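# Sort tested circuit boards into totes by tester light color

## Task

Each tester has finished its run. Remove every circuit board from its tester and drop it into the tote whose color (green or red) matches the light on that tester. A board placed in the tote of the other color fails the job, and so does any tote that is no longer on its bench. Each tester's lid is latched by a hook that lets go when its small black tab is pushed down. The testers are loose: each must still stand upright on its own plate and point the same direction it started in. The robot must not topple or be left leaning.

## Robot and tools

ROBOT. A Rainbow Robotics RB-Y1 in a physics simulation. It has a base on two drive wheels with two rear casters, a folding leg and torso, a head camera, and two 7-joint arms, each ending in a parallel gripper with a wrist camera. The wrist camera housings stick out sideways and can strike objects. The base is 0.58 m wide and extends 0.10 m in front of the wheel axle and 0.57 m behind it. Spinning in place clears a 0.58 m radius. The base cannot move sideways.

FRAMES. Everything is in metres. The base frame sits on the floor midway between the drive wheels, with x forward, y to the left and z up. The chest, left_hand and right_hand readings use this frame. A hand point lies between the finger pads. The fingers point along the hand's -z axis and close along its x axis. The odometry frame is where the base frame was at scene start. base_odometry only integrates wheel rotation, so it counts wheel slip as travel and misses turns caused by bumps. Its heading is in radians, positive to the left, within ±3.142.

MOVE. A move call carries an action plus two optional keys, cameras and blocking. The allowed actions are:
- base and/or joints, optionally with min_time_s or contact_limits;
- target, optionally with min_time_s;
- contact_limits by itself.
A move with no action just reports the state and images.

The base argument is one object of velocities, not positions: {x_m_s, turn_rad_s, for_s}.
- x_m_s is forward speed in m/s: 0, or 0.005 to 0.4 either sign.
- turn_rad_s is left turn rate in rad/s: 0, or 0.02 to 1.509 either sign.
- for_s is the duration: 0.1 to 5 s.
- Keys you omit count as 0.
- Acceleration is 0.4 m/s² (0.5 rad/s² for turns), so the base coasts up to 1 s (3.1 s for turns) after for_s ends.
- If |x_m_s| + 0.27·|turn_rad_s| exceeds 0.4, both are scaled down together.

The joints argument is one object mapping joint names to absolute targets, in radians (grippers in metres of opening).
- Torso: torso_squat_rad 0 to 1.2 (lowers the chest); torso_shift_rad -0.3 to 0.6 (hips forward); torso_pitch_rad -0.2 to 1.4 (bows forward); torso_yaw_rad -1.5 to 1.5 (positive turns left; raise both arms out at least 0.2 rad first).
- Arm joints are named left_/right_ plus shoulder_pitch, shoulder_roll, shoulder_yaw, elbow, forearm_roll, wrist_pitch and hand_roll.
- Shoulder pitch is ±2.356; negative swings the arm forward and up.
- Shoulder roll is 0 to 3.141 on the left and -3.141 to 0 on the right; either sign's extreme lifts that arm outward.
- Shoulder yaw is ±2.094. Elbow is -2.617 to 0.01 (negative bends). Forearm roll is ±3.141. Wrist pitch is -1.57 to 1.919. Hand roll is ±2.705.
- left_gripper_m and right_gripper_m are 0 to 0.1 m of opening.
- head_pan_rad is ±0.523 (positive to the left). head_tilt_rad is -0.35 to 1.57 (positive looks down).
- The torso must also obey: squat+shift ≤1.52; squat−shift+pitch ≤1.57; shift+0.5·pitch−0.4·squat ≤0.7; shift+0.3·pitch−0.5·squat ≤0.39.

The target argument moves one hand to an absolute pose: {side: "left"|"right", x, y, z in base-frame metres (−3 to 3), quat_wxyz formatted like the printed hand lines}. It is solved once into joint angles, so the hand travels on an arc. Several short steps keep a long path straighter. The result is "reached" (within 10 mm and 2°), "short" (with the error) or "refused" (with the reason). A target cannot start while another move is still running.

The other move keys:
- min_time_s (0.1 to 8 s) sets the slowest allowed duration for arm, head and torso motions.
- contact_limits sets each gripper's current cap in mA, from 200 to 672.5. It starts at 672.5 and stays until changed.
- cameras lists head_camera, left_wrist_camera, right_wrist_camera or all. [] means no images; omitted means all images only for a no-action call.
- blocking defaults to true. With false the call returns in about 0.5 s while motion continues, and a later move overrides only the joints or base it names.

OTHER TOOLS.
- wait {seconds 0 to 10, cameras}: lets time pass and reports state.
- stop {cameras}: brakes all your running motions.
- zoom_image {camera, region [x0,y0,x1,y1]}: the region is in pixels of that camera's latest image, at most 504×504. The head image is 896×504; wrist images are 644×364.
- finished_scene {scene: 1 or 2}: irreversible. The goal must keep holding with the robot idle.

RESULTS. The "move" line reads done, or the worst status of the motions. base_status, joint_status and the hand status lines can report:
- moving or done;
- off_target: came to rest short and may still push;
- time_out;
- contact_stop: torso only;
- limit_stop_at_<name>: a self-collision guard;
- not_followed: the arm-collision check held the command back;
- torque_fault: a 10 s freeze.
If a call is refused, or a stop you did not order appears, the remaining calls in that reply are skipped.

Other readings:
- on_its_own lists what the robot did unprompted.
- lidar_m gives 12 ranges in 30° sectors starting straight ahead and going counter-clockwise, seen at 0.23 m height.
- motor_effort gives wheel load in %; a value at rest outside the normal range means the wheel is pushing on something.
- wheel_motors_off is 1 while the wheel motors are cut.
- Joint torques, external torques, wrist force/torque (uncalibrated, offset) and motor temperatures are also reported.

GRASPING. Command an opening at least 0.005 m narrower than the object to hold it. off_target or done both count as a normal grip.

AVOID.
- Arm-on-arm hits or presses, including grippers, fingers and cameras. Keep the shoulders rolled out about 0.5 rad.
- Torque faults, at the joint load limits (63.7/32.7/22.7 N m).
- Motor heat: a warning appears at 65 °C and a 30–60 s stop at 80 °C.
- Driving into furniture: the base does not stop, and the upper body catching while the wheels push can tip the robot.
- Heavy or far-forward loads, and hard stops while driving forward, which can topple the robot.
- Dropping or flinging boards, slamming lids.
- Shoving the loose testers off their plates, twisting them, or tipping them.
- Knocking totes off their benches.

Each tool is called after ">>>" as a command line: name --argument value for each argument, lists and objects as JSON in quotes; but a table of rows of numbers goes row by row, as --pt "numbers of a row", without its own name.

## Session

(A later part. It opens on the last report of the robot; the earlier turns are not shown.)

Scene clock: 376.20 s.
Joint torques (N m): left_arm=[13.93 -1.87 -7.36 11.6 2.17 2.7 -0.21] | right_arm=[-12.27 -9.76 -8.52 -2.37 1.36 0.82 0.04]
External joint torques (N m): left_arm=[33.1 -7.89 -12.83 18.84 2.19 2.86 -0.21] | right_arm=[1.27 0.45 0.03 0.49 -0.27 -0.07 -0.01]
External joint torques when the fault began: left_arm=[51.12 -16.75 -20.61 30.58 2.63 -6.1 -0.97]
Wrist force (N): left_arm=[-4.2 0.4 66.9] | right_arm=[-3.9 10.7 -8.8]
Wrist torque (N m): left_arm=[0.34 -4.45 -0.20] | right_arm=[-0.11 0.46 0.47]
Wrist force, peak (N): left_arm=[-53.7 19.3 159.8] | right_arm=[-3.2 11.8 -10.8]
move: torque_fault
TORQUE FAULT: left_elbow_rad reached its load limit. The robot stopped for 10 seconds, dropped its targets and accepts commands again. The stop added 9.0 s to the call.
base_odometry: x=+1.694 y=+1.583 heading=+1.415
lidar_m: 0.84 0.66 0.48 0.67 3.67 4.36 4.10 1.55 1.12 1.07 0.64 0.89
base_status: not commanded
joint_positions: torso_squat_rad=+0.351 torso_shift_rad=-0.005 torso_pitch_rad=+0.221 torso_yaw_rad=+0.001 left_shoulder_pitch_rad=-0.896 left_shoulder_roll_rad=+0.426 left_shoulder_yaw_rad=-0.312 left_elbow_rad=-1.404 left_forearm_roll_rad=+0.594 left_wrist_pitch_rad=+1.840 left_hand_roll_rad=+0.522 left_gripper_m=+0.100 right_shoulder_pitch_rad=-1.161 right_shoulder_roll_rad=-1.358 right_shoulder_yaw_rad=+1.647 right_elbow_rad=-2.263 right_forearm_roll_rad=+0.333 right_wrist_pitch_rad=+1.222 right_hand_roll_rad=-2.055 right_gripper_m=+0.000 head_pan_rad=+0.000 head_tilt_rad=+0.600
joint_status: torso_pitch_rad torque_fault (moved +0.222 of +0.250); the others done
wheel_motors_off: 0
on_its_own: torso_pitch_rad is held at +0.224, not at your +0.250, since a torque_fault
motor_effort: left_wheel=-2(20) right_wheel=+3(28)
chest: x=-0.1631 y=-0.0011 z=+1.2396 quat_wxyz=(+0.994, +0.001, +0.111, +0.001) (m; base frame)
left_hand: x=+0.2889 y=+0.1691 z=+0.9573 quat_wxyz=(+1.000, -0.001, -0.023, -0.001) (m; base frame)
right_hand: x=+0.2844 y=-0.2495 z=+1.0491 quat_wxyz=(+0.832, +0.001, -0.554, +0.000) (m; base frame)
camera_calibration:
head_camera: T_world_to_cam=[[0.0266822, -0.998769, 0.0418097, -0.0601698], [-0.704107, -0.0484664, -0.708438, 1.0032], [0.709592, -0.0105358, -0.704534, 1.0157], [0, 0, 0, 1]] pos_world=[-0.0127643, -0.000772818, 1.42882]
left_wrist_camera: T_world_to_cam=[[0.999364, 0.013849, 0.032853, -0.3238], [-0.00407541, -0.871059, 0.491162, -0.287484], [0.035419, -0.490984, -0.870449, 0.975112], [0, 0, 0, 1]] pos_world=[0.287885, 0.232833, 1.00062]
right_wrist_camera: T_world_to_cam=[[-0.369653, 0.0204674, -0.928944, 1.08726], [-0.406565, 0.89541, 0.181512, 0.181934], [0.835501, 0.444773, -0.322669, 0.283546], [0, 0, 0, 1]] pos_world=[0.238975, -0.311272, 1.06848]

>>> move --target '{"side":"left","x":0.30,"y":0.17,"z":1.06,"quat_wxyz":[1,0,0,0]}' --cameras '["left_wrist_camera","head_camera"]'

Scene clock: 380.87 s.
Joint torques (N m): left_arm=[-18.81 7.89 6.77 -3.29 0.09 0.14 0] | right_arm=[-12.38 -9.88 -8.37 -2.27 1.33 0.75 -0.11]
External joint torques (N m): left_arm=[2.25 -0.23 -1.18 1.36 0.07 0.21 0] | right_arm=[1.13 0.36 0.15 0.6 -0.3 -0.13 -0.16]
Wrist force (N): left_arm=[-0.8 0.3 -9.0] | right_arm=[-3.6 10.9 -9.4]
Wrist torque (N m): left_arm=[-0.05 -0.33 -0.26] | right_arm=[-0.10 0.50 0.48]
Wrist force, peak (N): left_arm=[-4.0 0.2 67.5] | right_arm=[-3.9 10.7 -9.6]
move: done
base_odometry: x=+1.694 y=+1.583 heading=+1.415
lidar_m: 0.84 0.67 0.48 0.67 3.68 4.37 4.11 1.56 1.13 1.07 0.64 0.89
base_status: not commanded
joint_positions: torso_squat_rad=+0.351 torso_shift_rad=-0.004 torso_pitch_rad=+0.224 torso_yaw_rad=+0.001 left_shoulder_pitch_rad=-1.195 left_shoulder_roll_rad=+0.664 left_shoulder_yaw_rad=-0.523 left_elbow_rad=-1.386 left_forearm_roll_rad=+1.033 left_wrist_pitch_rad=+1.919 left_hand_roll_rad=+0.713 left_gripper_m=+0.100 right_shoulder_pitch_rad=-1.161 right_shoulder_roll_rad=-1.358 right_shoulder_yaw_rad=+1.647 right_elbow_rad=-2.263 right_forearm_roll_rad=+0.333 right_wrist_pitch_rad=+1.222 right_hand_roll_rad=-2.055 right_gripper_m=+0.000 head_pan_rad=+0.000 head_tilt_rad=+0.600
joint_status: all done
wheel_motors_off: 0
on_its_own: torso_pitch_rad is held at +0.224, not at your +0.250, since a torque_fault
motor_effort: left_wheel=-4(5) right_wheel=+4(5)
chest: x=-0.1616 y=-0.0007 z=+1.2395 quat_wxyz=(+0.994, +0.001, +0.112, +0.001) (m; base frame)
left_hand: x=+0.3011 y=+0.1701 z=+1.0587 quat_wxyz=(+1.000, -0.001, +0.001, +0.000) (m; base frame)
left_hand_status: reached (checked arc, planned for 0.6 s): 2 mm and 0.1 deg off.
right_hand: x=+0.2853 y=-0.2493 z=+1.0479 quat_wxyz=(+0.833, +0.000, -0.553, +0.000) (m; base frame)
pictures: head_camera, left_wrist_camera
camera_calibration:
head_camera: T_world_to_cam=[[0.0267986, -0.998739, 0.0424432, -0.0605982], [-0.706009, -0.0489683, -0.706508, 1.00136], [0.707696, -0.0110319, -0.706431, 1.01661], [0, 0, 0, 1]] pos_world=[-0.0108605, -0.000271808, 1.42821]
left_wrist_camera: T_world_to_cam=[[0.999781, 0.0153761, -0.014183, -0.28994], [0.0203522, -0.871685, 0.489644, -0.341962], [-0.00483428, -0.489825, -0.871807, 1.07685], [0, 0, 0, 1]] pos_world=[0.302042, 0.233845, 1.10214]

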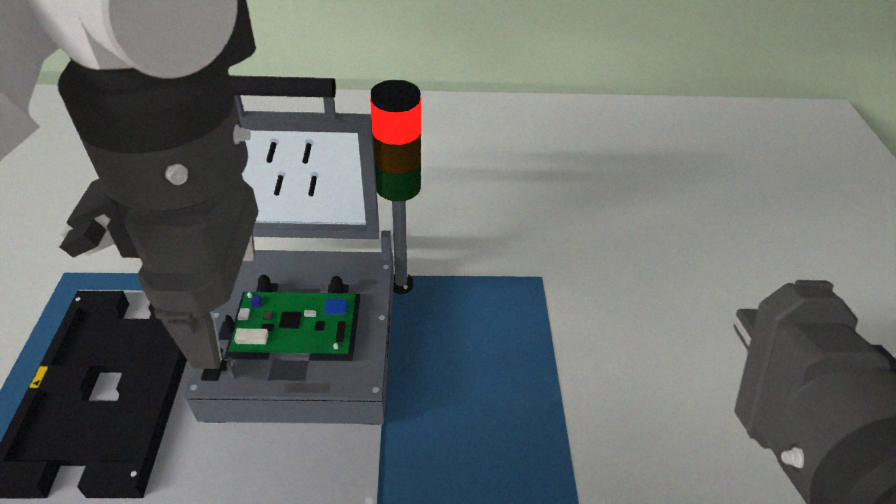

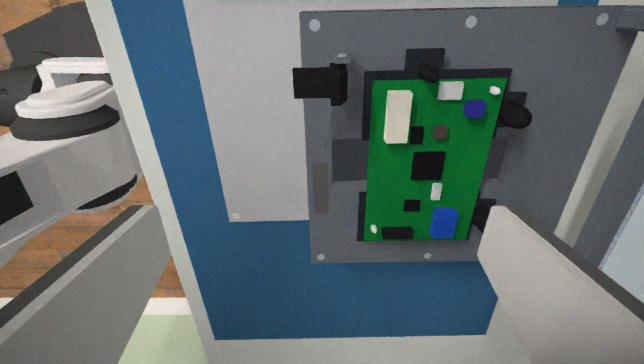

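>>> move --target '{"side":"left","x":0.364,"y":0.153,"z":1.0,"quat_wxyz":[1,0,0,0]}' --cameras '["left_wrist_camera","head_camera"]'

>>> zoom_image --camera "head_camera" --region '[150, 200, 420, 430]'

Scene clock: 390.47 s.
Joint torques (N m): left_arm=[-22.4 7.34 3.82 -4.17 0.13 0.07 0.27] | right_arm=[-12.37 -9.96 -8.19 -2.26 1.3 0.78 -0.06]
External joint torques (N m): left_arm=[1.54 -0.78 -1.27 1.25 0.11 0.16 0.27] | right_arm=[1.14 0.28 0.33 0.61 -0.32 -0.1 -0.11]
Wrist force (N): left_arm=[-1.1 0.4 -9.1] | right_arm=[-3.9 10.5 -8.8]
Wrist torque (N m): left_arm=[-0.05 -0.33 -0.21] | right_arm=[-0.07 0.47 0.48]
Wrist force, peak (N): left_arm=[-1.9 1.2 -9.4] | right_arm=[-3.8 11.1 -9.2]
move: done
base_odometry: x=+1.694 y=+1.583 heading=+1.415
lidar_m: 0.84 0.66 0.48 0.66 3.67 4.37 4.11 1.55 1.12 1.07 0.65 0.89
base_status: not commanded
joint_positions: torso_squat_rad=+0.351 torso_shift_rad=-0.004 torso_pitch_rad=+0.224 torso_yaw_rad=+0.001 left_shoulder_pitch_rad=-1.373 left_shoulder_roll_rad=+0.448 left_shoulder_yaw_rad=-0.599 left_elbow_rad=-0.739 left_forearm_roll_rad=+0.911 left_wrist_pitch_rad=+1.633 left_hand_roll_rad=+0.435 left_gripper_m=+0.100 right_shoulder_pitch_rad=-1.161 right_shoulder_roll_rad=-1.358 right_shoulder_yaw_rad=+1.647 right_elbow_rad=-2.263 right_forearm_roll_rad=+0.333 right_wrist_pitch_rad=+1.222 right_hand_roll_rad=-2.055 right_gripper_m=+0.000 head_pan_rad=+0.000 head_tilt_rad=+0.600
joint_status: all done
wheel_motors_off: 0
on_its_own: torso_pitch_rad is held at +0.224, not at your +0.250, since a torque_fault
motor_effort: left_wheel=-4(4) right_wheel=+3(5)
chest: x=-0.1616 y=-0.0007 z=+1.2395 quat_wxyz=(+0.994, +0.001, +0.112, +0.001) (m; base frame)
left_hand: x=+0.3637 y=+0.1530 z=+1.0002 quat_wxyz=(+1.000, +0.000, -0.002, +0.000) (m; base frame)
left_hand_status: reached (checked arc, planned for 1.0 s): 0 mm and 0.2 deg off.
right_hand: x=+0.2854 y=-0.2494 z=+1.0479 quat_wxyz=(+0.833, +0.000, -0.553, +0.000) (m; base frame)
pictures: head_camera, left_wrist_camera
camera_calibration:
head_camera: T_world_to_cam=[[0.0267364, -0.998738, 0.0425125, -0.0607005], [-0.706112, -0.0489717, -0.706404, 1.00128], [0.707595, -0.0111319, -0.706531, 1.01668], [0, 0, 0, 1]] pos_world=[-0.0107602, -0.000271961, 1.42821]
left_wrist_camera: T_world_to_cam=[[0.99984, 0.0156339, -0.00872245, -0.358707], [0.0179024, -0.872034, 0.489118, -0.328065], [0.0000405305, -0.489196, -0.872174, 1.01621], [0, 0, 0, 1]] pos_world=[0.364481, 0.216651, 1.04365]

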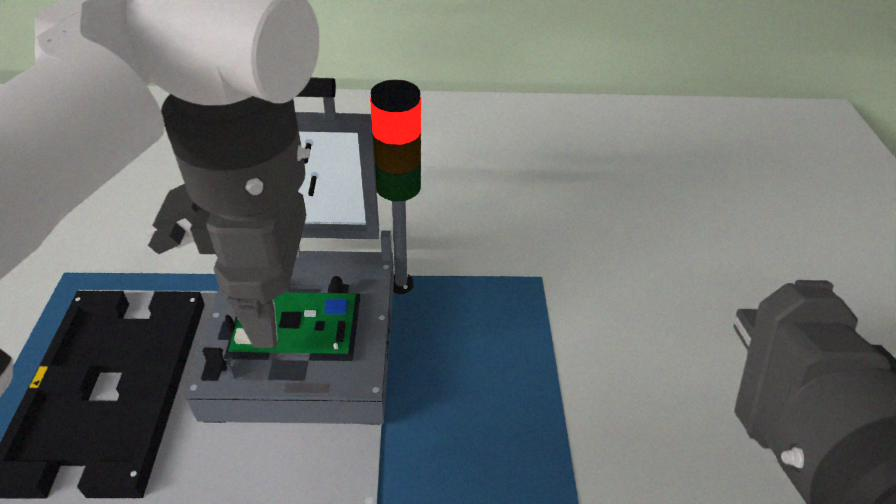

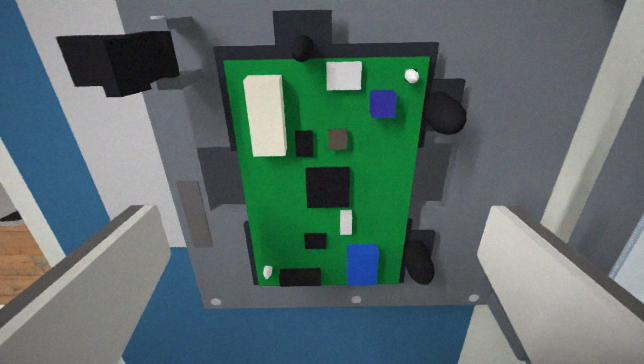

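Scaled by 1.867 from the camera's 896x504 image, which has a finer 1280x720 frame.

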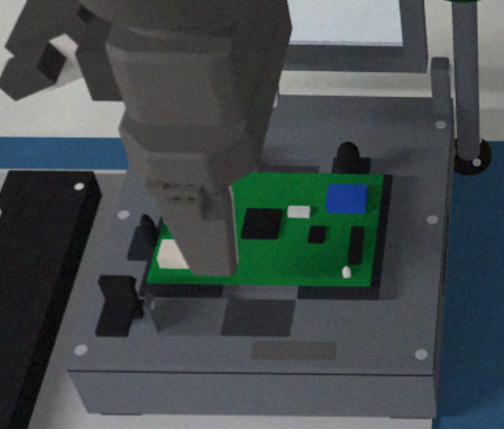

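>>> move --joints '{"left_gripper_m":0.088}'

>>> move --target '{"side":"left","x":0.366,"y":0.152,"z":0.968,"quat_wxyz":[1,0,0,0]}' --cameras '["left_wrist_camera","head_camera"]'

>>> zoom_image --camera "head_camera" --region '[150, 200, 420, 430]'

Scene clock: 399.07 s.
Joint torques (N m): left_arm=[-22.45 7.47 3.96 -4.25 0.19 -0.06 0.27] | right_arm=[-12.32 -9.81 -8.47 -2.48 1.35 0.83 0]
External joint torques (N m): left_arm=[1.48 -0.65 -1.14 1.17 0.17 0.03 0.27] | right_arm=[1.19 0.44 0.05 0.39 -0.27 -0.06 -0.05]
Wrist force (N): left_arm=[-0.9 0.0 -9.2] | right_arm=[-3.6 10.5 -9.0]
Wrist torque (N m): left_arm=[-0.01 -0.30 -0.22] | right_arm=[-0.05 0.49 0.45]
Wrist force, peak (N): left_arm=[-1.0 0.1 -9.4] | right_arm=[-3.6 11.0 -9.2]
move: done
base_odometry: x=+1.694 y=+1.583 heading=+1.415
lidar_m: 0.84 0.66 0.49 0.67 3.67 4.37 4.11 1.55 1.12 1.07 0.65 0.89
base_status: not commanded
joint_positions: torso_squat_rad=+0.351 torso_shift_rad=-0.004 torso_pitch_rad=+0.224 torso_yaw_rad=+0.001 left_shoulder_pitch_rad=-1.373 left_shoulder_roll_rad=+0.448 left_shoulder_yaw_rad=-0.599 left_elbow_rad=-0.739 left_forearm_roll_rad=+0.911 left_wrist_pitch_rad=+1.633 left_hand_roll_rad=+0.435 left_gripper_m=+0.088 right_shoulder_pitch_rad=-1.161 right_shoulder_roll_rad=-1.358 right_shoulder_yaw_rad=+1.647 right_elbow_rad=-2.263 right_forearm_roll_rad=+0.333 right_wrist_pitch_rad=+1.222 right_hand_roll_rad=-2.055 right_gripper_m=+0.000 head_pan_rad=+0.000 head_tilt_rad=+0.600
joint_status: all done
wheel_motors_off: 0
on_its_own: torso_pitch_rad is held at +0.224, not at your +0.250, since a torque_fault
motor_effort: left_wheel=-2(5) right_wheel=+3(5)
chest: x=-0.1616 y=-0.0007 z=+1.2395 quat_wxyz=(+0.994, +0.001, +0.112, +0.001) (m; base frame)
left_hand: x=+0.3637 y=+0.1530 z=+1.0002 quat_wxyz=(+1.000, +0.000, -0.002, +0.000) (m; base frame)
right_hand: x=+0.2854 y=-0.2494 z=+1.0479 quat_wxyz=(+0.833, +0.000, -0.553, +0.000) (m; base frame)
camera_calibration:
head_camera: T_world_to_cam=[[0.0267364, -0.998738, 0.0425125, -0.0607005], [-0.706112, -0.0489717, -0.706404, 1.00128], [0.707595, -0.0111319, -0.706531, 1.01668], [0, 0, 0, 1]] pos_world=[-0.0107602, -0.000271961, 1.42821]
left_wrist_camera: T_world_to_cam=[[0.99984, 0.0156339, -0.00872245, -0.358707], [0.0179024, -0.872034, 0.489118, -0.328065], [0.0000405305, -0.489196, -0.872174, 1.01621], [0, 0, 0, 1]] pos_world=[0.364481, 0.216651, 1.04365]
right_wrist_camera: T_world_to_cam=[[-0.372188, 0.0198708, -0.927945, 1.086], [-0.405964, 0.895582, 0.182005, 0.181688], [0.834667, 0.444452, -0.325258, 0.285245], [0, 0, 0, 1]] pos_world=[0.239871, -0.311074, 1.06746]

Scene clock: 400.17 s.
Joint torques (N m): left_arm=[-22.78 7.1 3.11 -4.66 0.12 -0.18 0.03] | right_arm=[-12.39 -9.83 -8.44 -2.46 1.3 0.79 -0.05]
External joint torques (N m): left_arm=[1.22 -0.84 -1.09 0.76 0.11 -0.08 0.03] | right_arm=[1.12 0.41 0.09 0.41 -0.32 -0.1 -0.11]
Wrist force (N): left_arm=[-1.2 0.2 -9.1] | right_arm=[-3.9 10.7 -9.2]
Wrist torque (N m): left_arm=[-0.05 -0.35 -0.22] | right_arm=[-0.07 0.49 0.47]
Wrist force, peak (N): left_arm=[-1.3 -1.3 -9.7] | right_arm=[-3.6 11.1 -9.2]
move: done
base_odometry: x=+1.694 y=+1.583 heading=+1.415
lidar_m: 0.84 0.67 0.48 0.67 3.67 4.36 4.10 1.55 1.12 1.07 0.65 0.89
base_status: not commanded
joint_positions: torso_squat_rad=+0.351 torso_shift_rad=-0.004 torso_pitch_rad=+0.224 torso_yaw_rad=+0.001 left_shoulder_pitch_rad=-1.373 left_shoulder_roll_rad=+0.392 left_shoulder_yaw_rad=-0.613 left_elbow_rad=-0.599 left_forearm_roll_rad=+0.892 left_wrist_pitch_rad=+1.530 left_hand_roll_rad=+0.379 left_gripper_m=+0.088 right_shoulder_pitch_rad=-1.161 right_shoulder_roll_rad=-1.358 right_shoulder_yaw_rad=+1.647 right_elbow_rad=-2.263 right_forearm_roll_rad=+0.333 right_wrist_pitch_rad=+1.222 right_hand_roll_rad=-2.055 right_gripper_m=+0.000 head_pan_rad=+0.000 head_tilt_rad=+0.600
joint_status: all done
wheel_motors_off: 0
on_its_own: torso_pitch_rad is held at +0.224, not at your +0.250, since a torque_fault
motor_effort: left_wheel=-3(5) right_wheel=+4(5)
chest: x=-0.1616 y=-0.0007 z=+1.2395 quat_wxyz=(+0.994, +0.001, +0.112, +0.001) (m; base frame)
left_hand: x=+0.3656 y=+0.1522 z=+0.9682 quat_wxyz=(+1.000, +0.000, -0.002, +0.000) (m; base frame)
left_hand_status: reached (checked arc, planned for 0.4 s): 0 mm and 0.2 deg off.
right_hand: x=+0.2854 y=-0.2494 z=+1.0479 quat_wxyz=(+0.833, +0.000, -0.553, +0.000) (m; base frame)
pictures: head_camera, left_wrist_camera
camera_calibration:
head_camera: T_world_to_cam=[[0.0267364, -0.998738, 0.0425125, -0.0607005], [-0.706112, -0.0489717, -0.706404, 1.00128], [0.707595, -0.0111319, -0.706531, 1.01668], [0, 0, 0, 1]] pos_world=[-0.0107602, -0.000271961, 1.42821]
left_wrist_camera: T_world_to_cam=[[0.999843, 0.015703, -0.00817926, -0.361343], [0.0176973, -0.872295, 0.48866, -0.312547], [0.000538725, -0.488728, -0.872436, 0.987897], [0, 0, 0, 1]] pos_world=[0.366285, 0.215855, 1.01165]

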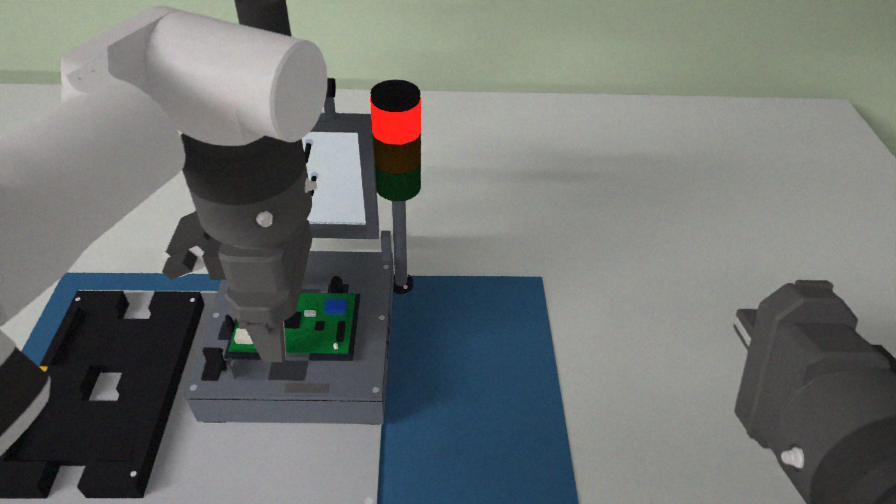

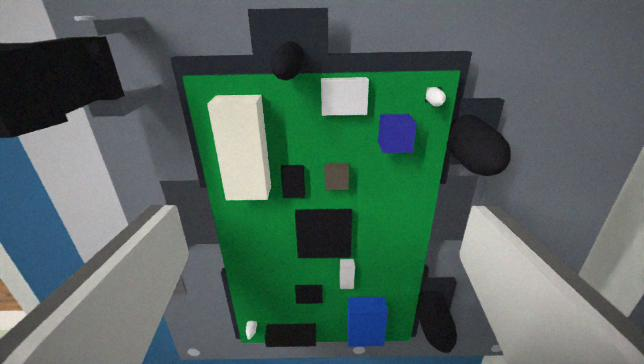

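Scaled by 1.867 from the camera's 896x504 image, which has a finer 1280x720 frame.

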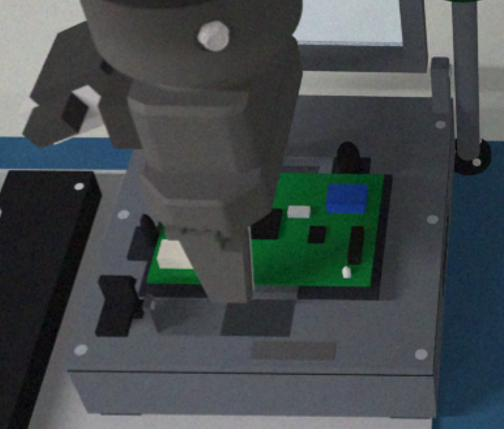

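>>> move --target '{"side":"left","x":0.366,"y":0.135,"z":0.962,"quat_wxyz":[1,0,0,0]}' --cameras '["left_wrist_camera","head_camera"]'

>>> zoom_image --camera "head_camera" --region '[150, 200, 420, 430]'

Scene clock: 409.13 s.
Joint torques (N m): left_arm=[-22.88 6.62 2.55 -4.23 0.15 -0.23 -0.12] | right_arm=[-12.4 -9.87 -8.24 -2.45 1.44 0.89 -0.09]
External joint torques (N m): left_arm=[1.29 -1.05 -0.96 1.18 0.13 -0.14 -0.12] | right_arm=[1.11 0.37 0.29 0.43 -0.18 0 -0.15]
Wrist force (N): left_arm=[-1.0 0.0 -9.1] | right_arm=[-3.7 10.7 -9.2]
Wrist torque (N m): left_arm=[0.00 -0.32 -0.22] | right_arm=[-0.10 0.52 0.48]
Wrist force, peak (N): left_arm=[-1.3 1.1 -9.6] | right_arm=[-3.6 11.0 -9.4]
move: done
base_odometry: x=+1.694 y=+1.583 heading=+1.415
lidar_m: 0.84 0.67 0.48 0.67 3.68 4.37 4.11 1.55 1.12 1.07 0.64 0.89
base_status: not commanded
joint_positions: torso_squat_rad=+0.351 torso_shift_rad=-0.004 torso_pitch_rad=+0.224 torso_yaw_rad=+0.001 left_shoulder_pitch_rad=-1.415 left_shoulder_roll_rad=+0.330 left_shoulder_yaw_rad=-0.620 left_elbow_rad=-0.495 left_forearm_roll_rad=+0.886 left_wrist_pitch_rad=+1.490 left_hand_roll_rad=+0.367 left_gripper_m=+0.088 right_shoulder_pitch_rad=-1.161 right_shoulder_roll_rad=-1.358 right_shoulder_yaw_rad=+1.647 right_elbow_rad=-2.263 right_forearm_roll_rad=+0.333 right_wrist_pitch_rad=+1.222 right_hand_roll_rad=-2.055 right_gripper_m=+0.000 head_pan_rad=+0.000 head_tilt_rad=+0.600
joint_status: all done
wheel_motors_off: 0
on_its_own: torso_pitch_rad is held at +0.224, not at your +0.250, since a torque_fault
motor_effort: left_wheel=-2(5) right_wheel=+3(5)
chest: x=-0.1616 y=-0.0007 z=+1.2395 quat_wxyz=(+0.994, +0.001, +0.112, +0.001) (m; base frame)
left_hand: x=+0.3658 y=+0.1351 z=+0.9621 quat_wxyz=(+1.000, +0.000, -0.001, +0.000) (m; base frame)
left_hand_status: reached (checked arc, planned for 0.4 s): 0 mm and 0.2 deg off.
right_hand: x=+0.2854 y=-0.2494 z=+1.0479 quat_wxyz=(+0.833, +0.000, -0.553, +0.000) (m; base frame)
pictures: head_camera, left_wrist_camera
camera_calibration:
head_camera: T_world_to_cam=[[0.0268046, -0.998739, 0.0424394, -0.0605953], [-0.706109, -0.0489682, -0.706408, 1.00129], [0.707596, -0.0110319, -0.706532, 1.01668], [0, 0, 0, 1]] pos_world=[-0.0107603, -0.000271808, 1.42821]
left_wrist_camera: T_world_to_cam=[[0.99983, 0.0156425, -0.00974828, -0.359818], [0.0184116, -0.872142, 0.488906, -0.325027], [-0.000854195, -0.489002, -0.872282, 0.974624], [0, 0, 0, 1]] pos_world=[0.366574, 0.198752, 1.00555]

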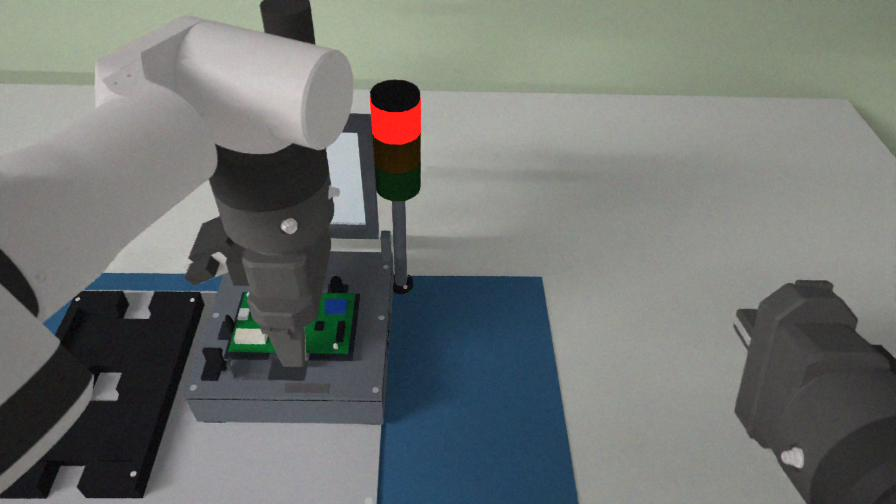

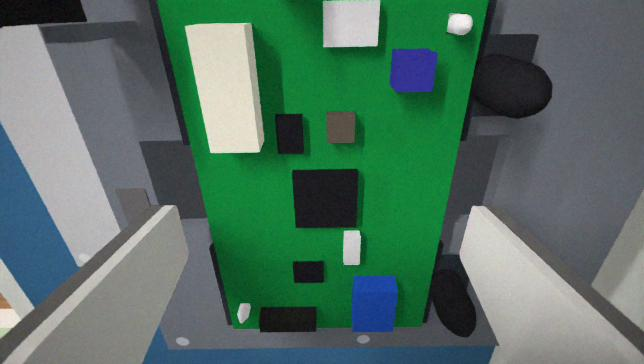

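Scaled by 1.867 from the camera's 896x504 image, which has a finer 1280x720 frame.

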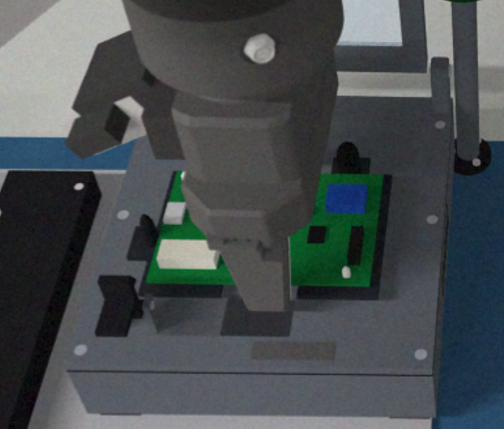

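>>> move --target '{"side":"left","x":0.366,"y":0.137,"z":0.946,"quat_wxyz":[1,0,0,0]}' --cameras '["left_wrist_camera","head_camera"]'

>>> zoom_image --camera "head_camera" --region '[150, 200, 420, 430]'

Scene clock: 417.23 s.
Joint torques (N m): left_arm=[-23.48 4.92 2.34 -5.3 0.79 -0.38 -0.07] | right_arm=[-12.31 -9.72 -8.58 -2.43 1.33 0.71 -0.04]
External joint torques (N m): left_arm=[0.68 -2.7 -0.4 0 0.77 -0.28 -0.07] | right_arm=[1.2 0.52 -0.06 0.44 -0.29 -0.17 -0.09]
Wrist force (N): left_arm=[-1.0 2.8 -8.8] | right_arm=[-3.6 10.6 -9.1]
Wrist torque (N m): left_arm=[0.04 -0.33 -0.10] | right_arm=[-0.07 0.52 0.48]
Wrist force, peak (N): left_arm=[-1.9 5.1 -9.5] | right_arm=[-3.6 11.0 -9.5]
move: done
base_odometry: x=+1.694 y=+1.583 heading=+1.415
lidar_m: 0.84 0.66 0.48 0.67 3.68 4.36 4.11 1.55 1.13 1.07 0.65 0.90
base_status: not commanded
joint_positions: torso_squat_rad=+0.351 torso_shift_rad=-0.004 torso_pitch_rad=+0.224 torso_yaw_rad=+0.001 left_shoulder_pitch_rad=-1.430 left_shoulder_roll_rad=+0.293 left_shoulder_yaw_rad=-0.621 left_elbow_rad=-0.381 left_forearm_roll_rad=+0.883 left_wrist_pitch_rad=+1.422 left_hand_roll_rad=+0.318 left_gripper_m=+0.088 right_shoulder_pitch_rad=-1.161 right_shoulder_roll_rad=-1.358 right_shoulder_yaw_rad=+1.647 right_elbow_rad=-2.263 right_forearm_roll_rad=+0.333 right_wrist_pitch_rad=+1.222 right_hand_roll_rad=-2.055 right_gripper_m=+0.000 head_pan_rad=+0.000 head_tilt_rad=+0.600
joint_status: all done
wheel_motors_off: 0
on_its_own: torso_pitch_rad is held at +0.224, not at your +0.250, since a torque_fault
motor_effort: left_wheel=+0(5) right_wheel=+4(4)
chest: x=-0.1616 y=-0.0007 z=+1.2395 quat_wxyz=(+0.994, +0.000, +0.112, +0.001) (m; base frame)
left_hand: x=+0.3657 y=+0.1375 z=+0.9461 quat_wxyz=(+1.000, +0.000, -0.002, +0.000) (m; base frame)
left_hand_status: reached (checked arc, planned for 0.4 s): 1 mm and 0.3 deg off.
right_hand: x=+0.2854 y=-0.2493 z=+1.0479 quat_wxyz=(+0.833, +0.000, -0.553, +0.000) (m; base frame)
pictures: head_camera, left_wrist_camera
camera_calibration:
head_camera: T_world_to_cam=[[0.0268046, -0.998739, 0.0424394, -0.0605953], [-0.706109, -0.0489682, -0.706408, 1.00129], [0.707596, -0.0110319, -0.706532, 1.01668], [0, 0, 0, 1]] pos_world=[-0.0107603, -0.000271808, 1.42821]
left_wrist_camera: T_world_to_cam=[[0.999838, 0.0161581, -0.00797226, -0.361687], [0.0179931, -0.872286, 0.488665, -0.314686], [0.000941796, -0.488729, -0.872435, 0.961284], [0, 0, 0, 1]] pos_world=[0.366386, 0.201156, 0.98955]

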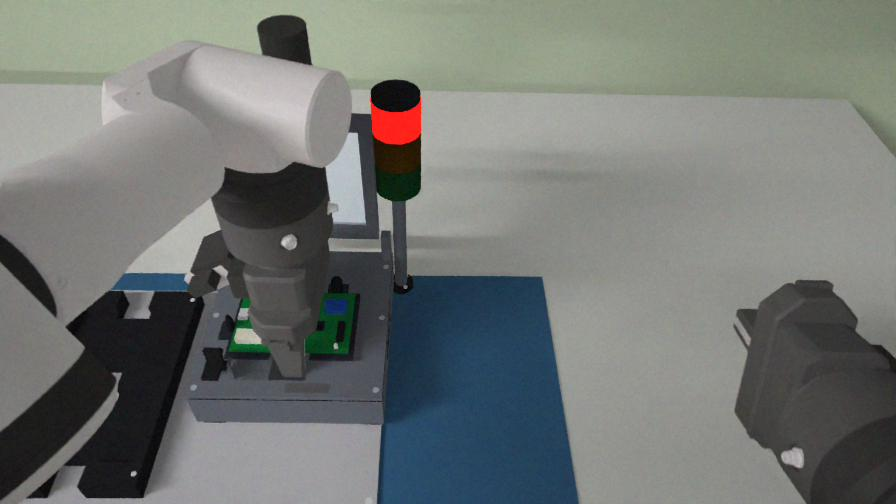

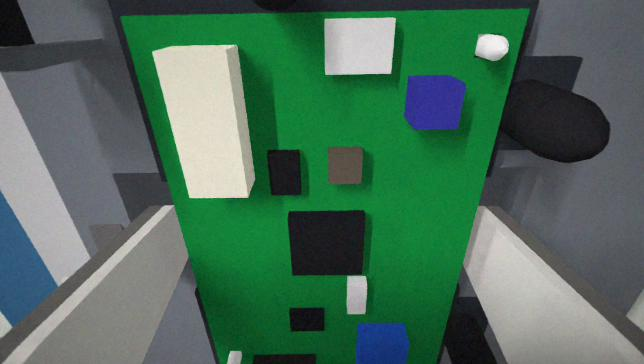

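Scaled by 1.867 from the camera's 896x504 image, which has a finer 1280x720 frame.

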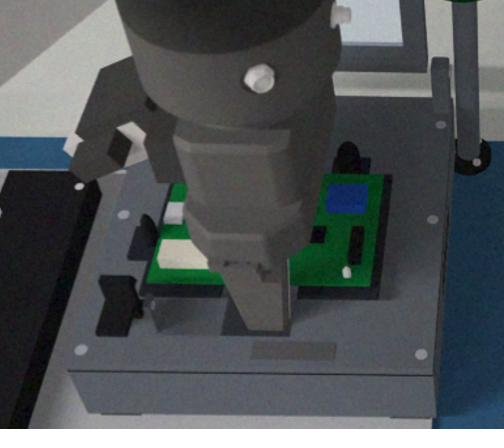

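>>> move --joints '{"left_gripper_m":0.06}' --contact_limits '{"left_gripper_m":400}' --cameras '["left_wrist_camera"]'

>>> move --target '{"side":"left","x":0.364,"y":0.137,"z":1.0,"quat_wxyz":[1,0,0,0]}' --min_time_s 1.5 --cameras '["left_wrist_camera","head_camera"]'

Scene clock: 424.20 s.
Joint torques (N m): left_arm=[-22.84 5.24 2.16 -5.03 0.98 0.85 -0.05] | right_arm=[-12.4 -9.91 -8.56 -2.42 1.41 0.77 -0.05]
External joint torques (N m): left_arm=[1.32 -2.38 -0.58 0.28 0.97 0.95 -0.05] | right_arm=[1.1 0.34 -0.03 0.46 -0.22 -0.12 -0.1]
Wrist force (N): left_arm=[4.6 2.0 -9.7] | right_arm=[-3.7 10.8 -9.1]
Wrist torque (N m): left_arm=[0.06 -0.44 -0.02] | right_arm=[-0.09 0.49 0.48]
Wrist force, peak (N): left_arm=[6.9 1.9 -10.7] | right_arm=[-3.6 11.0 -9.4]
move: off_target
base_odometry: x=+1.694 y=+1.583 heading=+1.415
lidar_m: 0.84 0.66 0.48 0.67 3.67 4.37 4.11 1.55 1.12 1.07 0.64 0.89
base_status: not commanded
joint_positions: torso_squat_rad=+0.351 torso_shift_rad=-0.004 torso_pitch_rad=+0.224 torso_yaw_rad=+0.001 left_shoulder_pitch_rad=-1.430 left_shoulder_roll_rad=+0.293 left_shoulder_yaw_rad=-0.621 left_elbow_rad=-0.381 left_forearm_roll_rad=+0.883 left_wrist_pitch_rad=+1.422 left_hand_roll_rad=+0.318 left_gripper_m=+0.071 right_shoulder_pitch_rad=-1.161 right_shoulder_roll_rad=-1.358 right_shoulder_yaw_rad=+1.647 right_elbow_rad=-2.263 right_forearm_roll_rad=+0.333 right_wrist_pitch_rad=+1.222 right_hand_roll_rad=-2.055 right_gripper_m=+0.000 head_pan_rad=+0.000 head_tilt_rad=+0.600
joint_status: left_gripper_m off_target (ended at +0.071, target +0.060)
wheel_motors_off: 0
on_its_own: torso_pitch_rad is held at +0.224, not at your +0.250, since a torque_fault
motor_effort: left_wheel=-2(3) right_wheel=+4(5)
contact_limits: left_gripper_m 400 mA
chest: x=-0.1615 y=-0.0007 z=+1.2395 quat_wxyz=(+0.994, +0.000, +0.112, +0.001) (m; base frame)
left_hand: x=+0.3659 y=+0.1375 z=+0.9462 quat_wxyz=(+1.000, +0.000, -0.002, +0.000) (m; base frame)
right_hand: x=+0.2854 y=-0.2493 z=+1.0478 quat_wxyz=(+0.833, +0.000, -0.553, +0.000) (m; base frame)
pictures: left_wrist_camera
camera_calibration:
left_wrist_camera: T_world_to_cam=[[0.999843, 0.016086, -0.00747908, -0.362266], [0.0176891, -0.872245, 0.488749, -0.314718], [0.00133841, -0.488805, -0.872392, 0.961199], [0, 0, 0, 1]] pos_world=[0.366489, 0.201155, 0.989651]

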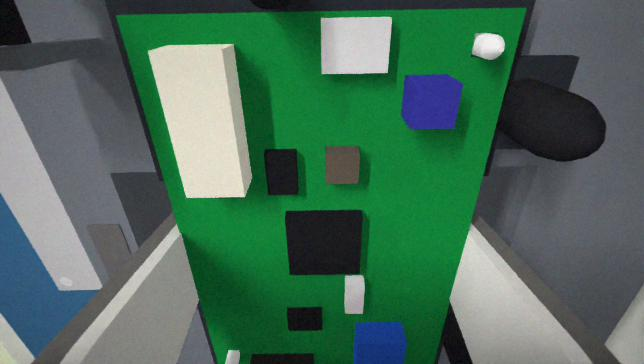

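Scene clock: 426.03 s.
Joint torques (N m): left_arm=[-25.53 10.4 6.31 -6.39 0.3 1.69 0.18] | right_arm=[-12.72 -9.82 -8.48 -2.26 1.22 0.77 -0.03]
External joint torques (N m): left_arm=[-1.35 2.51 1.74 -0.94 0.28 1.75 0.18] | right_arm=[0.78 0.43 0.04 0.62 -0.4 -0.12 -0.08]
Wrist force (N): left_arm=[4.0 -2.5 -21.4] | right_arm=[-3.7 10.7 -9.1]
Wrist torque (N m): left_arm=[-0.14 -0.67 -0.09] | right_arm=[-0.09 0.49 0.49]
Wrist force, peak (N): left_arm=[4.7 12.3 -23.3] | right_arm=[-3.5 10.9 -9.3]
move: done
base_odometry: x=+1.694 y=+1.583 heading=+1.415
lidar_m: 0.84 0.66 0.49 0.66 3.67 4.37 4.11 1.55 1.12 1.07 0.65 0.89
base_status: not commanded
joint_positions: torso_squat_rad=+0.351 torso_shift_rad=-0.003 torso_pitch_rad=+0.225 torso_yaw_rad=+0.001 left_shoulder_pitch_rad=-1.416 left_shoulder_roll_rad=+0.397 left_shoulder_yaw_rad=-0.604 left_elbow_rad=-0.657 left_forearm_roll_rad=+0.904 left_wrist_pitch_rad=+1.623 left_hand_roll_rad=+0.429 left_gripper_m=+0.070 right_shoulder_pitch_rad=-1.161 right_shoulder_roll_rad=-1.358 right_shoulder_yaw_rad=+1.647 right_elbow_rad=-2.263 right_forearm_roll_rad=+0.333 right_wrist_pitch_rad=+1.222 right_hand_roll_rad=-2.055 right_gripper_m=+0.000 head_pan_rad=+0.000 head_tilt_rad=+0.600
joint_status: all done
wheel_motors_off: 0
on_its_own: torso_pitch_rad is held at +0.224, not at your +0.250, since a torque_fault
motor_effort: left_wheel=-3(4) right_wheel=+3(5)
contact_limits: left_gripper_m 400 mA
chest: x=-0.1613 y=-0.0007 z=+1.2395 quat_wxyz=(+0.994, +0.000, +0.112, +0.001) (m; base frame)
left_hand: x=+0.3635 y=+0.1369 z=+0.9993 quat_wxyz=(+1.000, +0.001, +0.005, +0.000) (m; base frame)
left_hand_status: reached (checked arc, planned for 1.5 s): 1 mm and 0.6 deg off.
right_hand: x=+0.2856 y=-0.2493 z=+1.0476 quat_wxyz=(+0.833, +0.000, -0.553, +0.000) (m; base frame)
pictures: head_camera, left_wrist_camera
camera_calibration:
head_camera: T_world_to_cam=[[0.0268315, -0.998733, 0.0425672, -0.0606839], [-0.706509, -0.0490713, -0.706001, 1.00092], [0.707196, -0.0111311, -0.70693, 1.01689], [0, 0, 0, 1]] pos_world=[-0.0103595, -0.000171597, 1.4281]
left_wrist_camera: T_world_to_cam=[[0.999636, 0.0144938, -0.0227366, -0.343942], [0.0237318, -0.873221, 0.486746, -0.34125], [-0.0127993, -0.487109, -0.873247, 1.01305], [0, 0, 0, 1]] pos_world=[0.364882, 0.200466, 1.04293]

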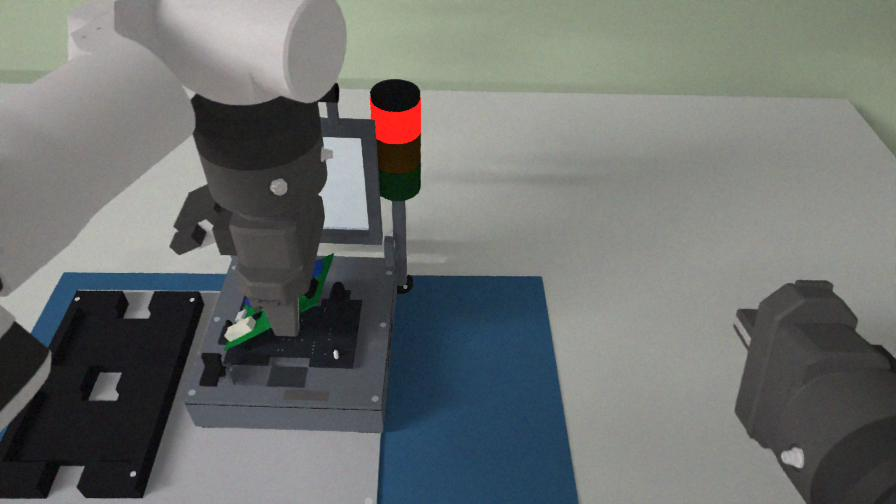

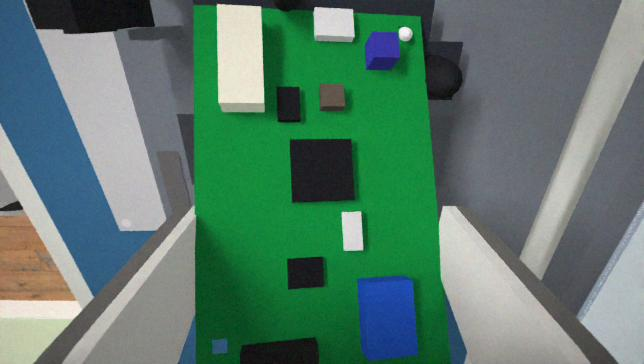

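>>> move --contact_limits '{"left_gripper_m":672}'

>>> move --target '{"side":"left","x":0.364,"y":0.118,"z":1.008,"quat_wxyz":[1,0,0,0]}' --min_time_s 1.5 --cameras '["left_wrist_camera","head_camera"]'

Scene clock: 435.33 s.
Joint torques (N m): left_arm=[-25.53 10.57 6.47 -6.26 0.34 1.69 0.15] | right_arm=[-12.28 -9.88 -8.36 -2.35 1.25 0.78 -0.01]
External joint torques (N m): left_arm=[-1.36 2.68 1.91 -0.81 0.31 1.76 0.15] | right_arm=[1.22 0.37 0.15 0.53 -0.38 -0.11 -0.07]
Wrist force (N): left_arm=[4.2 -2.9 -21.1] | right_arm=[-3.8 11.0 -9.1]
Wrist torque (N m): left_arm=[-0.11 -0.80 0.00] | right_arm=[-0.12 0.50 0.47]
Wrist force, peak (N): left_arm=[4.1 -3.0 -21.5] | right_arm=[-3.8 11.0 -9.1]
base_odometry: x=+1.694 y=+1.583 heading=+1.415
lidar_m: 0.84 0.66 0.48 0.67 3.67 4.37 4.11 1.55 1.13 1.07 0.64 0.89
base_status: not commanded
joint_positions: torso_squat_rad=+0.351 torso_shift_rad=-0.003 torso_pitch_rad=+0.225 torso_yaw_rad=+0.001 left_shoulder_pitch_rad=-1.416 left_shoulder_roll_rad=+0.397 left_shoulder_yaw_rad=-0.604 left_elbow_rad=-0.657 left_forearm_roll_rad=+0.904 left_wrist_pitch_rad=+1.623 left_hand_roll_rad=+0.429 left_gripper_m=+0.070 right_shoulder_pitch_rad=-1.161 right_shoulder_roll_rad=-1.358 right_shoulder_yaw_rad=+1.647 right_elbow_rad=-2.263 right_forearm_roll_rad=+0.333 right_wrist_pitch_rad=+1.222 right_hand_roll_rad=-2.055 right_gripper_m=+0.000 head_pan_rad=+0.000 head_tilt_rad=+0.600
joint_status: not commanded
wheel_motors_off: 0
on_its_own: torso_pitch_rad is held at +0.224, not at your +0.250, since a torque_fault
motor_effort: left_wheel=-3(4) right_wheel=+1(4)
contact_limits: left_gripper_m 672 mA
chest: x=-0.1613 y=-0.0007 z=+1.2395 quat_wxyz=(+0.994, +0.000, +0.112, +0.001) (m; base frame)
left_hand: x=+0.3635 y=+0.1369 z=+0.9993 quat_wxyz=(+1.000, +0.001, +0.005, +0.000) (m; base frame)
right_hand: x=+0.2856 y=-0.2493 z=+1.0476 quat_wxyz=(+0.833, +0.000, -0.553, +0.000) (m; base frame)
camera_calibration:
head_camera: T_world_to_cam=[[0.0268315, -0.998733, 0.0425672, -0.0606839], [-0.706509, -0.0490713, -0.706001, 1.00092], [0.707196, -0.0111311, -0.70693, 1.01689], [0, 0, 0, 1]] pos_world=[-0.0103595, -0.000171597, 1.4281]
left_wrist_camera: T_world_to_cam=[[0.999636, 0.0144938, -0.0227366, -0.343942], [0.0237318, -0.873221, 0.486746, -0.34125], [-0.0127993, -0.487109, -0.873247, 1.01305], [0, 0, 0, 1]] pos_world=[0.364882, 0.200466, 1.04293]
right_wrist_camera: T_world_to_cam=[[-0.372752, 0.0196721, -0.927723, 1.08576], [-0.405906, 0.895593, 0.182081, 0.181665], [0.834444, 0.444439, -0.325849, 0.285565], [0, 0, 0, 1]] pos_world=[0.24017, -0.310974, 1.06726]

Scene clock: 437.17 s.
Joint torques (N m): left_arm=[-33.11 5.15 6.22 -9.82 1.25 0.21 -0.17] | right_arm=[-12.44 -10.01 -8.55 -2.31 1.27 0.74 0]
External joint torques (N m): left_arm=[-8.87 -2.51 1.65 -4.33 1.23 0.28 -0.17] | right_arm=[1.06 0.25 -0.04 0.57 -0.35 -0.15 -0.06]
Wrist force (N): left_arm=[0.3 4.9 -28.5] | right_arm=[-3.6 10.8 -9.2]
Wrist torque (N m): left_arm=[0.13 -0.63 0.30] | right_arm=[-0.12 0.50 0.48]
Wrist force, peak (N): left_arm=[-6.5 8.6 -31.5] | right_arm=[-3.6 11.1 -9.3]
move: done
base_odometry: x=+1.694 y=+1.583 heading=+1.415
lidar_m: 0.84 0.66 0.48 0.67 3.68 4.37 4.11 1.55 1.13 1.07 0.64 0.89
base_status: not commanded
joint_positions: torso_squat_rad=+0.351 torso_shift_rad=-0.003 torso_pitch_rad=+0.225 torso_yaw_rad=+0.001 left_shoulder_pitch_rad=-1.438 left_shoulder_roll_rad=+0.370 left_shoulder_yaw_rad=-0.607 left_elbow_rad=-0.659 left_forearm_roll_rad=+0.899 left_wrist_pitch_rad=+1.631 left_hand_roll_rad=+0.465 left_gripper_m=+0.068 right_shoulder_pitch_rad=-1.161 right_shoulder_roll_rad=-1.358 right_shoulder_yaw_rad=+1.647 right_elbow_rad=-2.263 right_forearm_roll_rad=+0.333 right_wrist_pitch_rad=+1.222 right_hand_roll_rad=-2.055 right_gripper_m=+0.000 head_pan_rad=+0.000 head_tilt_rad=+0.600
joint_status: all done
wheel_motors_off: 0
on_its_own: torso_pitch_rad is held at +0.224, not at your +0.250, since a torque_fault
motor_effort: left_wheel=-1(4) right_wheel=+4(4)
contact_limits: left_gripper_m 672 mA
chest: x=-0.1612 y=-0.0006 z=+1.2395 quat_wxyz=(+0.994, +0.000, +0.112, +0.001) (m; base frame)
left_hand: x=+0.3632 y=+0.1195 z=+1.0064 quat_wxyz=(+1.000, +0.000, +0.001, +0.001) (m; base frame)
left_hand_status: reached (checked arc, planned for 1.5 s): 2 mm and 0.2 deg off.
right_hand: x=+0.2856 y=-0.2492 z=+1.0476 quat_wxyz=(+0.833, +0.000, -0.553, +0.000) (m; base frame)
pictures: head_camera, left_wrist_camera
camera_calibration:
head_camera: T_world_to_cam=[[0.0269056, -0.998728, 0.0426356, -0.0607831], [-0.706556, -0.0491713, -0.705947, 1.00091], [0.707146, -0.0111305, -0.70698, 1.01689], [0, 0, 0, 1]] pos_world=[-0.0102595, -0.000171232, 1.4281]
left_wrist_camera: T_world_to_cam=[[0.999738, 0.017116, -0.015193, -0.351217], [0.0223527, -0.872765, 0.487629, -0.360349], [-0.00491364, -0.487841, -0.872919, 1.00761], [0, 0, 0, 1]] pos_world=[0.364131, 0.183065, 1.04994]

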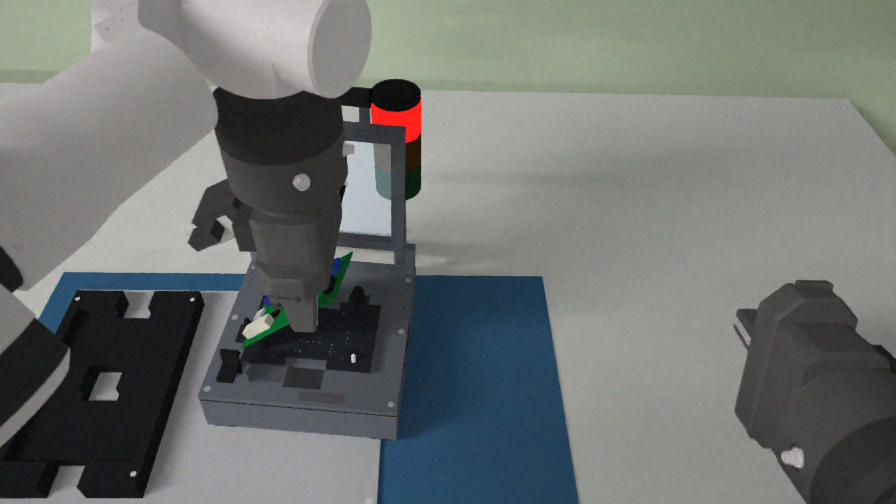

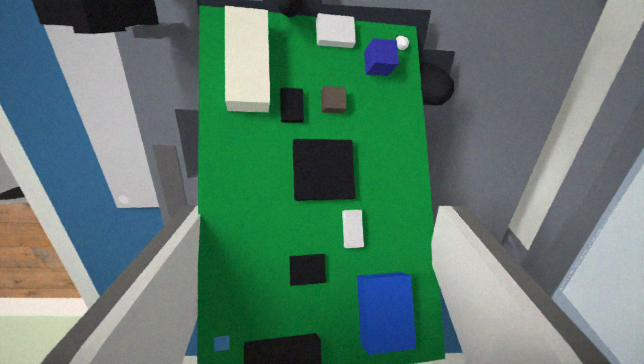

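>>> move --target '{"side":"left","x":0.364,"y":0.128,"z":1.005,"quat_wxyz":[0.966,0.259,0,0]}' --min_time_s 2 --cameras '["left_wrist_camera","head_camera"]'

Scene clock: 450.03 s.
Joint torques (N m): left_arm=[-23.07 5.52 0.08 -2.27 -0.67 -0.03 0.44] | right_arm=[-12.19 -9.52 -8.21 -2.36 1.41 0.79 -0.01]
External joint torques (N m): left_arm=[0.82 -1.65 -1.36 1.12 0.18 -0.27 0.44] | right_arm=[1.31 0.73 0.32 0.52 -0.21 -0.09 -0.07]
Wrist force (N): left_arm=[-1.7 -2.7 -8.6] | right_arm=[-3.6 10.7 -9.0]
Wrist torque (N m): left_arm=[0.13 -0.36 -0.22] | right_arm=[-0.09 0.51 0.48]
Wrist force, peak (N): left_arm=[-6.3 7.4 -28.1] | right_arm=[-3.6 11.1 -9.2]
move: short
base_odometry: x=+1.694 y=+1.583 heading=+1.415
lidar_m: 0.84 0.66 0.48 0.67 3.68 4.37 4.11 1.55 1.12 1.08 0.64 0.88
base_status: not commanded
joint_positions: torso_squat_rad=+0.351 torso_shift_rad=-0.004 torso_pitch_rad=+0.224 torso_yaw_rad=+0.001 left_shoulder_pitch_rad=-1.622 left_shoulder_roll_rad=+0.093 left_shoulder_yaw_rad=-0.870 left_elbow_rad=-0.267 left_forearm_roll_rad=+0.650 left_wrist_pitch_rad=+1.587 left_hand_roll_rad=+0.518 left_gripper_m=+0.060 right_shoulder_pitch_rad=-1.161 right_shoulder_roll_rad=-1.358 right_shoulder_yaw_rad=+1.647 right_elbow_rad=-2.263 right_forearm_roll_rad=+0.333 right_wrist_pitch_rad=+1.222 right_hand_roll_rad=-2.055 right_gripper_m=+0.000 head_pan_rad=+0.000 head_tilt_rad=+0.600
joint_status: all done
wheel_motors_off: 0
on_its_own: torso_pitch_rad is held at +0.224, not at your +0.250, since a torque_fault; left_gripper_m moved -0.008 to your old target +0.060
motor_effort: left_wheel=-2(3) right_wheel=+3(5)
contact_limits: left_gripper_m 672 mA
chest: x=-0.1616 y=-0.0007 z=+1.2395 quat_wxyz=(+0.994, +0.000, +0.112, +0.001) (m; base frame)
left_hand: x=+0.3632 y=+0.1283 z=+1.0055 quat_wxyz=(+0.970, +0.238, -0.045, -0.012) (m; base frame)
left_hand_status: short (checked arc, as near as the solve gets, planned for 2.0 s): 1 mm and 5.8 deg off. The place is met; only the turn is off.
right_hand: x=+0.2854 y=-0.2493 z=+1.0479 quat_wxyz=(+0.833, +0.000, -0.553, +0.000) (m; base frame)
pictures: head_camera, left_wrist_camera
camera_calibration:
head_camera: T_world_to_cam=[[0.0268756, -0.998735, 0.0425095, -0.0606942], [-0.706106, -0.049068, -0.706404, 1.00128], [0.707596, -0.0110311, -0.706531, 1.01668], [0, 0, 0, 1]] pos_world=[-0.0107604, -0.000271444, 1.42821]
left_wrist_camera: T_world_to_cam=[[0.996688, -0.0247231, 0.0774775, -0.438127], [-0.0270485, -0.99921, 0.0291099, 0.142942], [0.0766966, -0.0311092, -0.996569, 1.04724], [0, 0, 0, 1]] pos_world=[0.360222, 0.164576, 1.07343]

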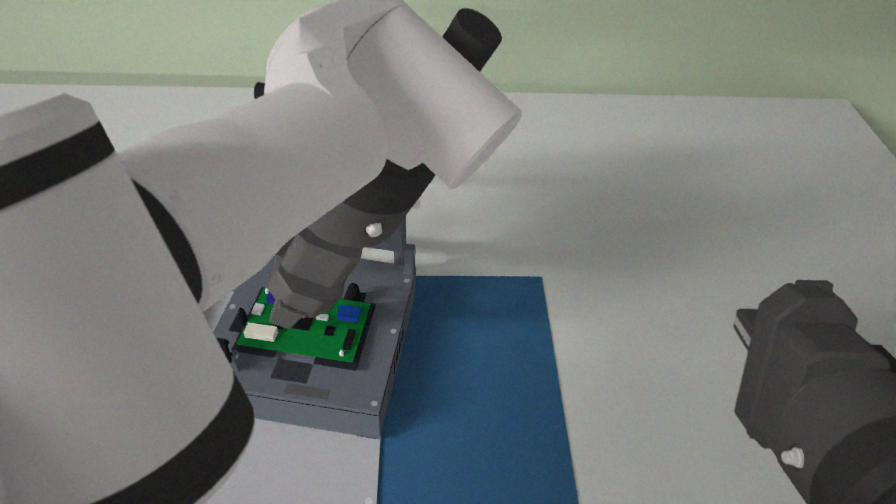

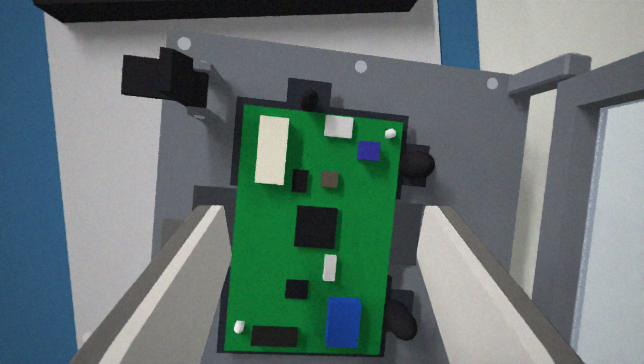

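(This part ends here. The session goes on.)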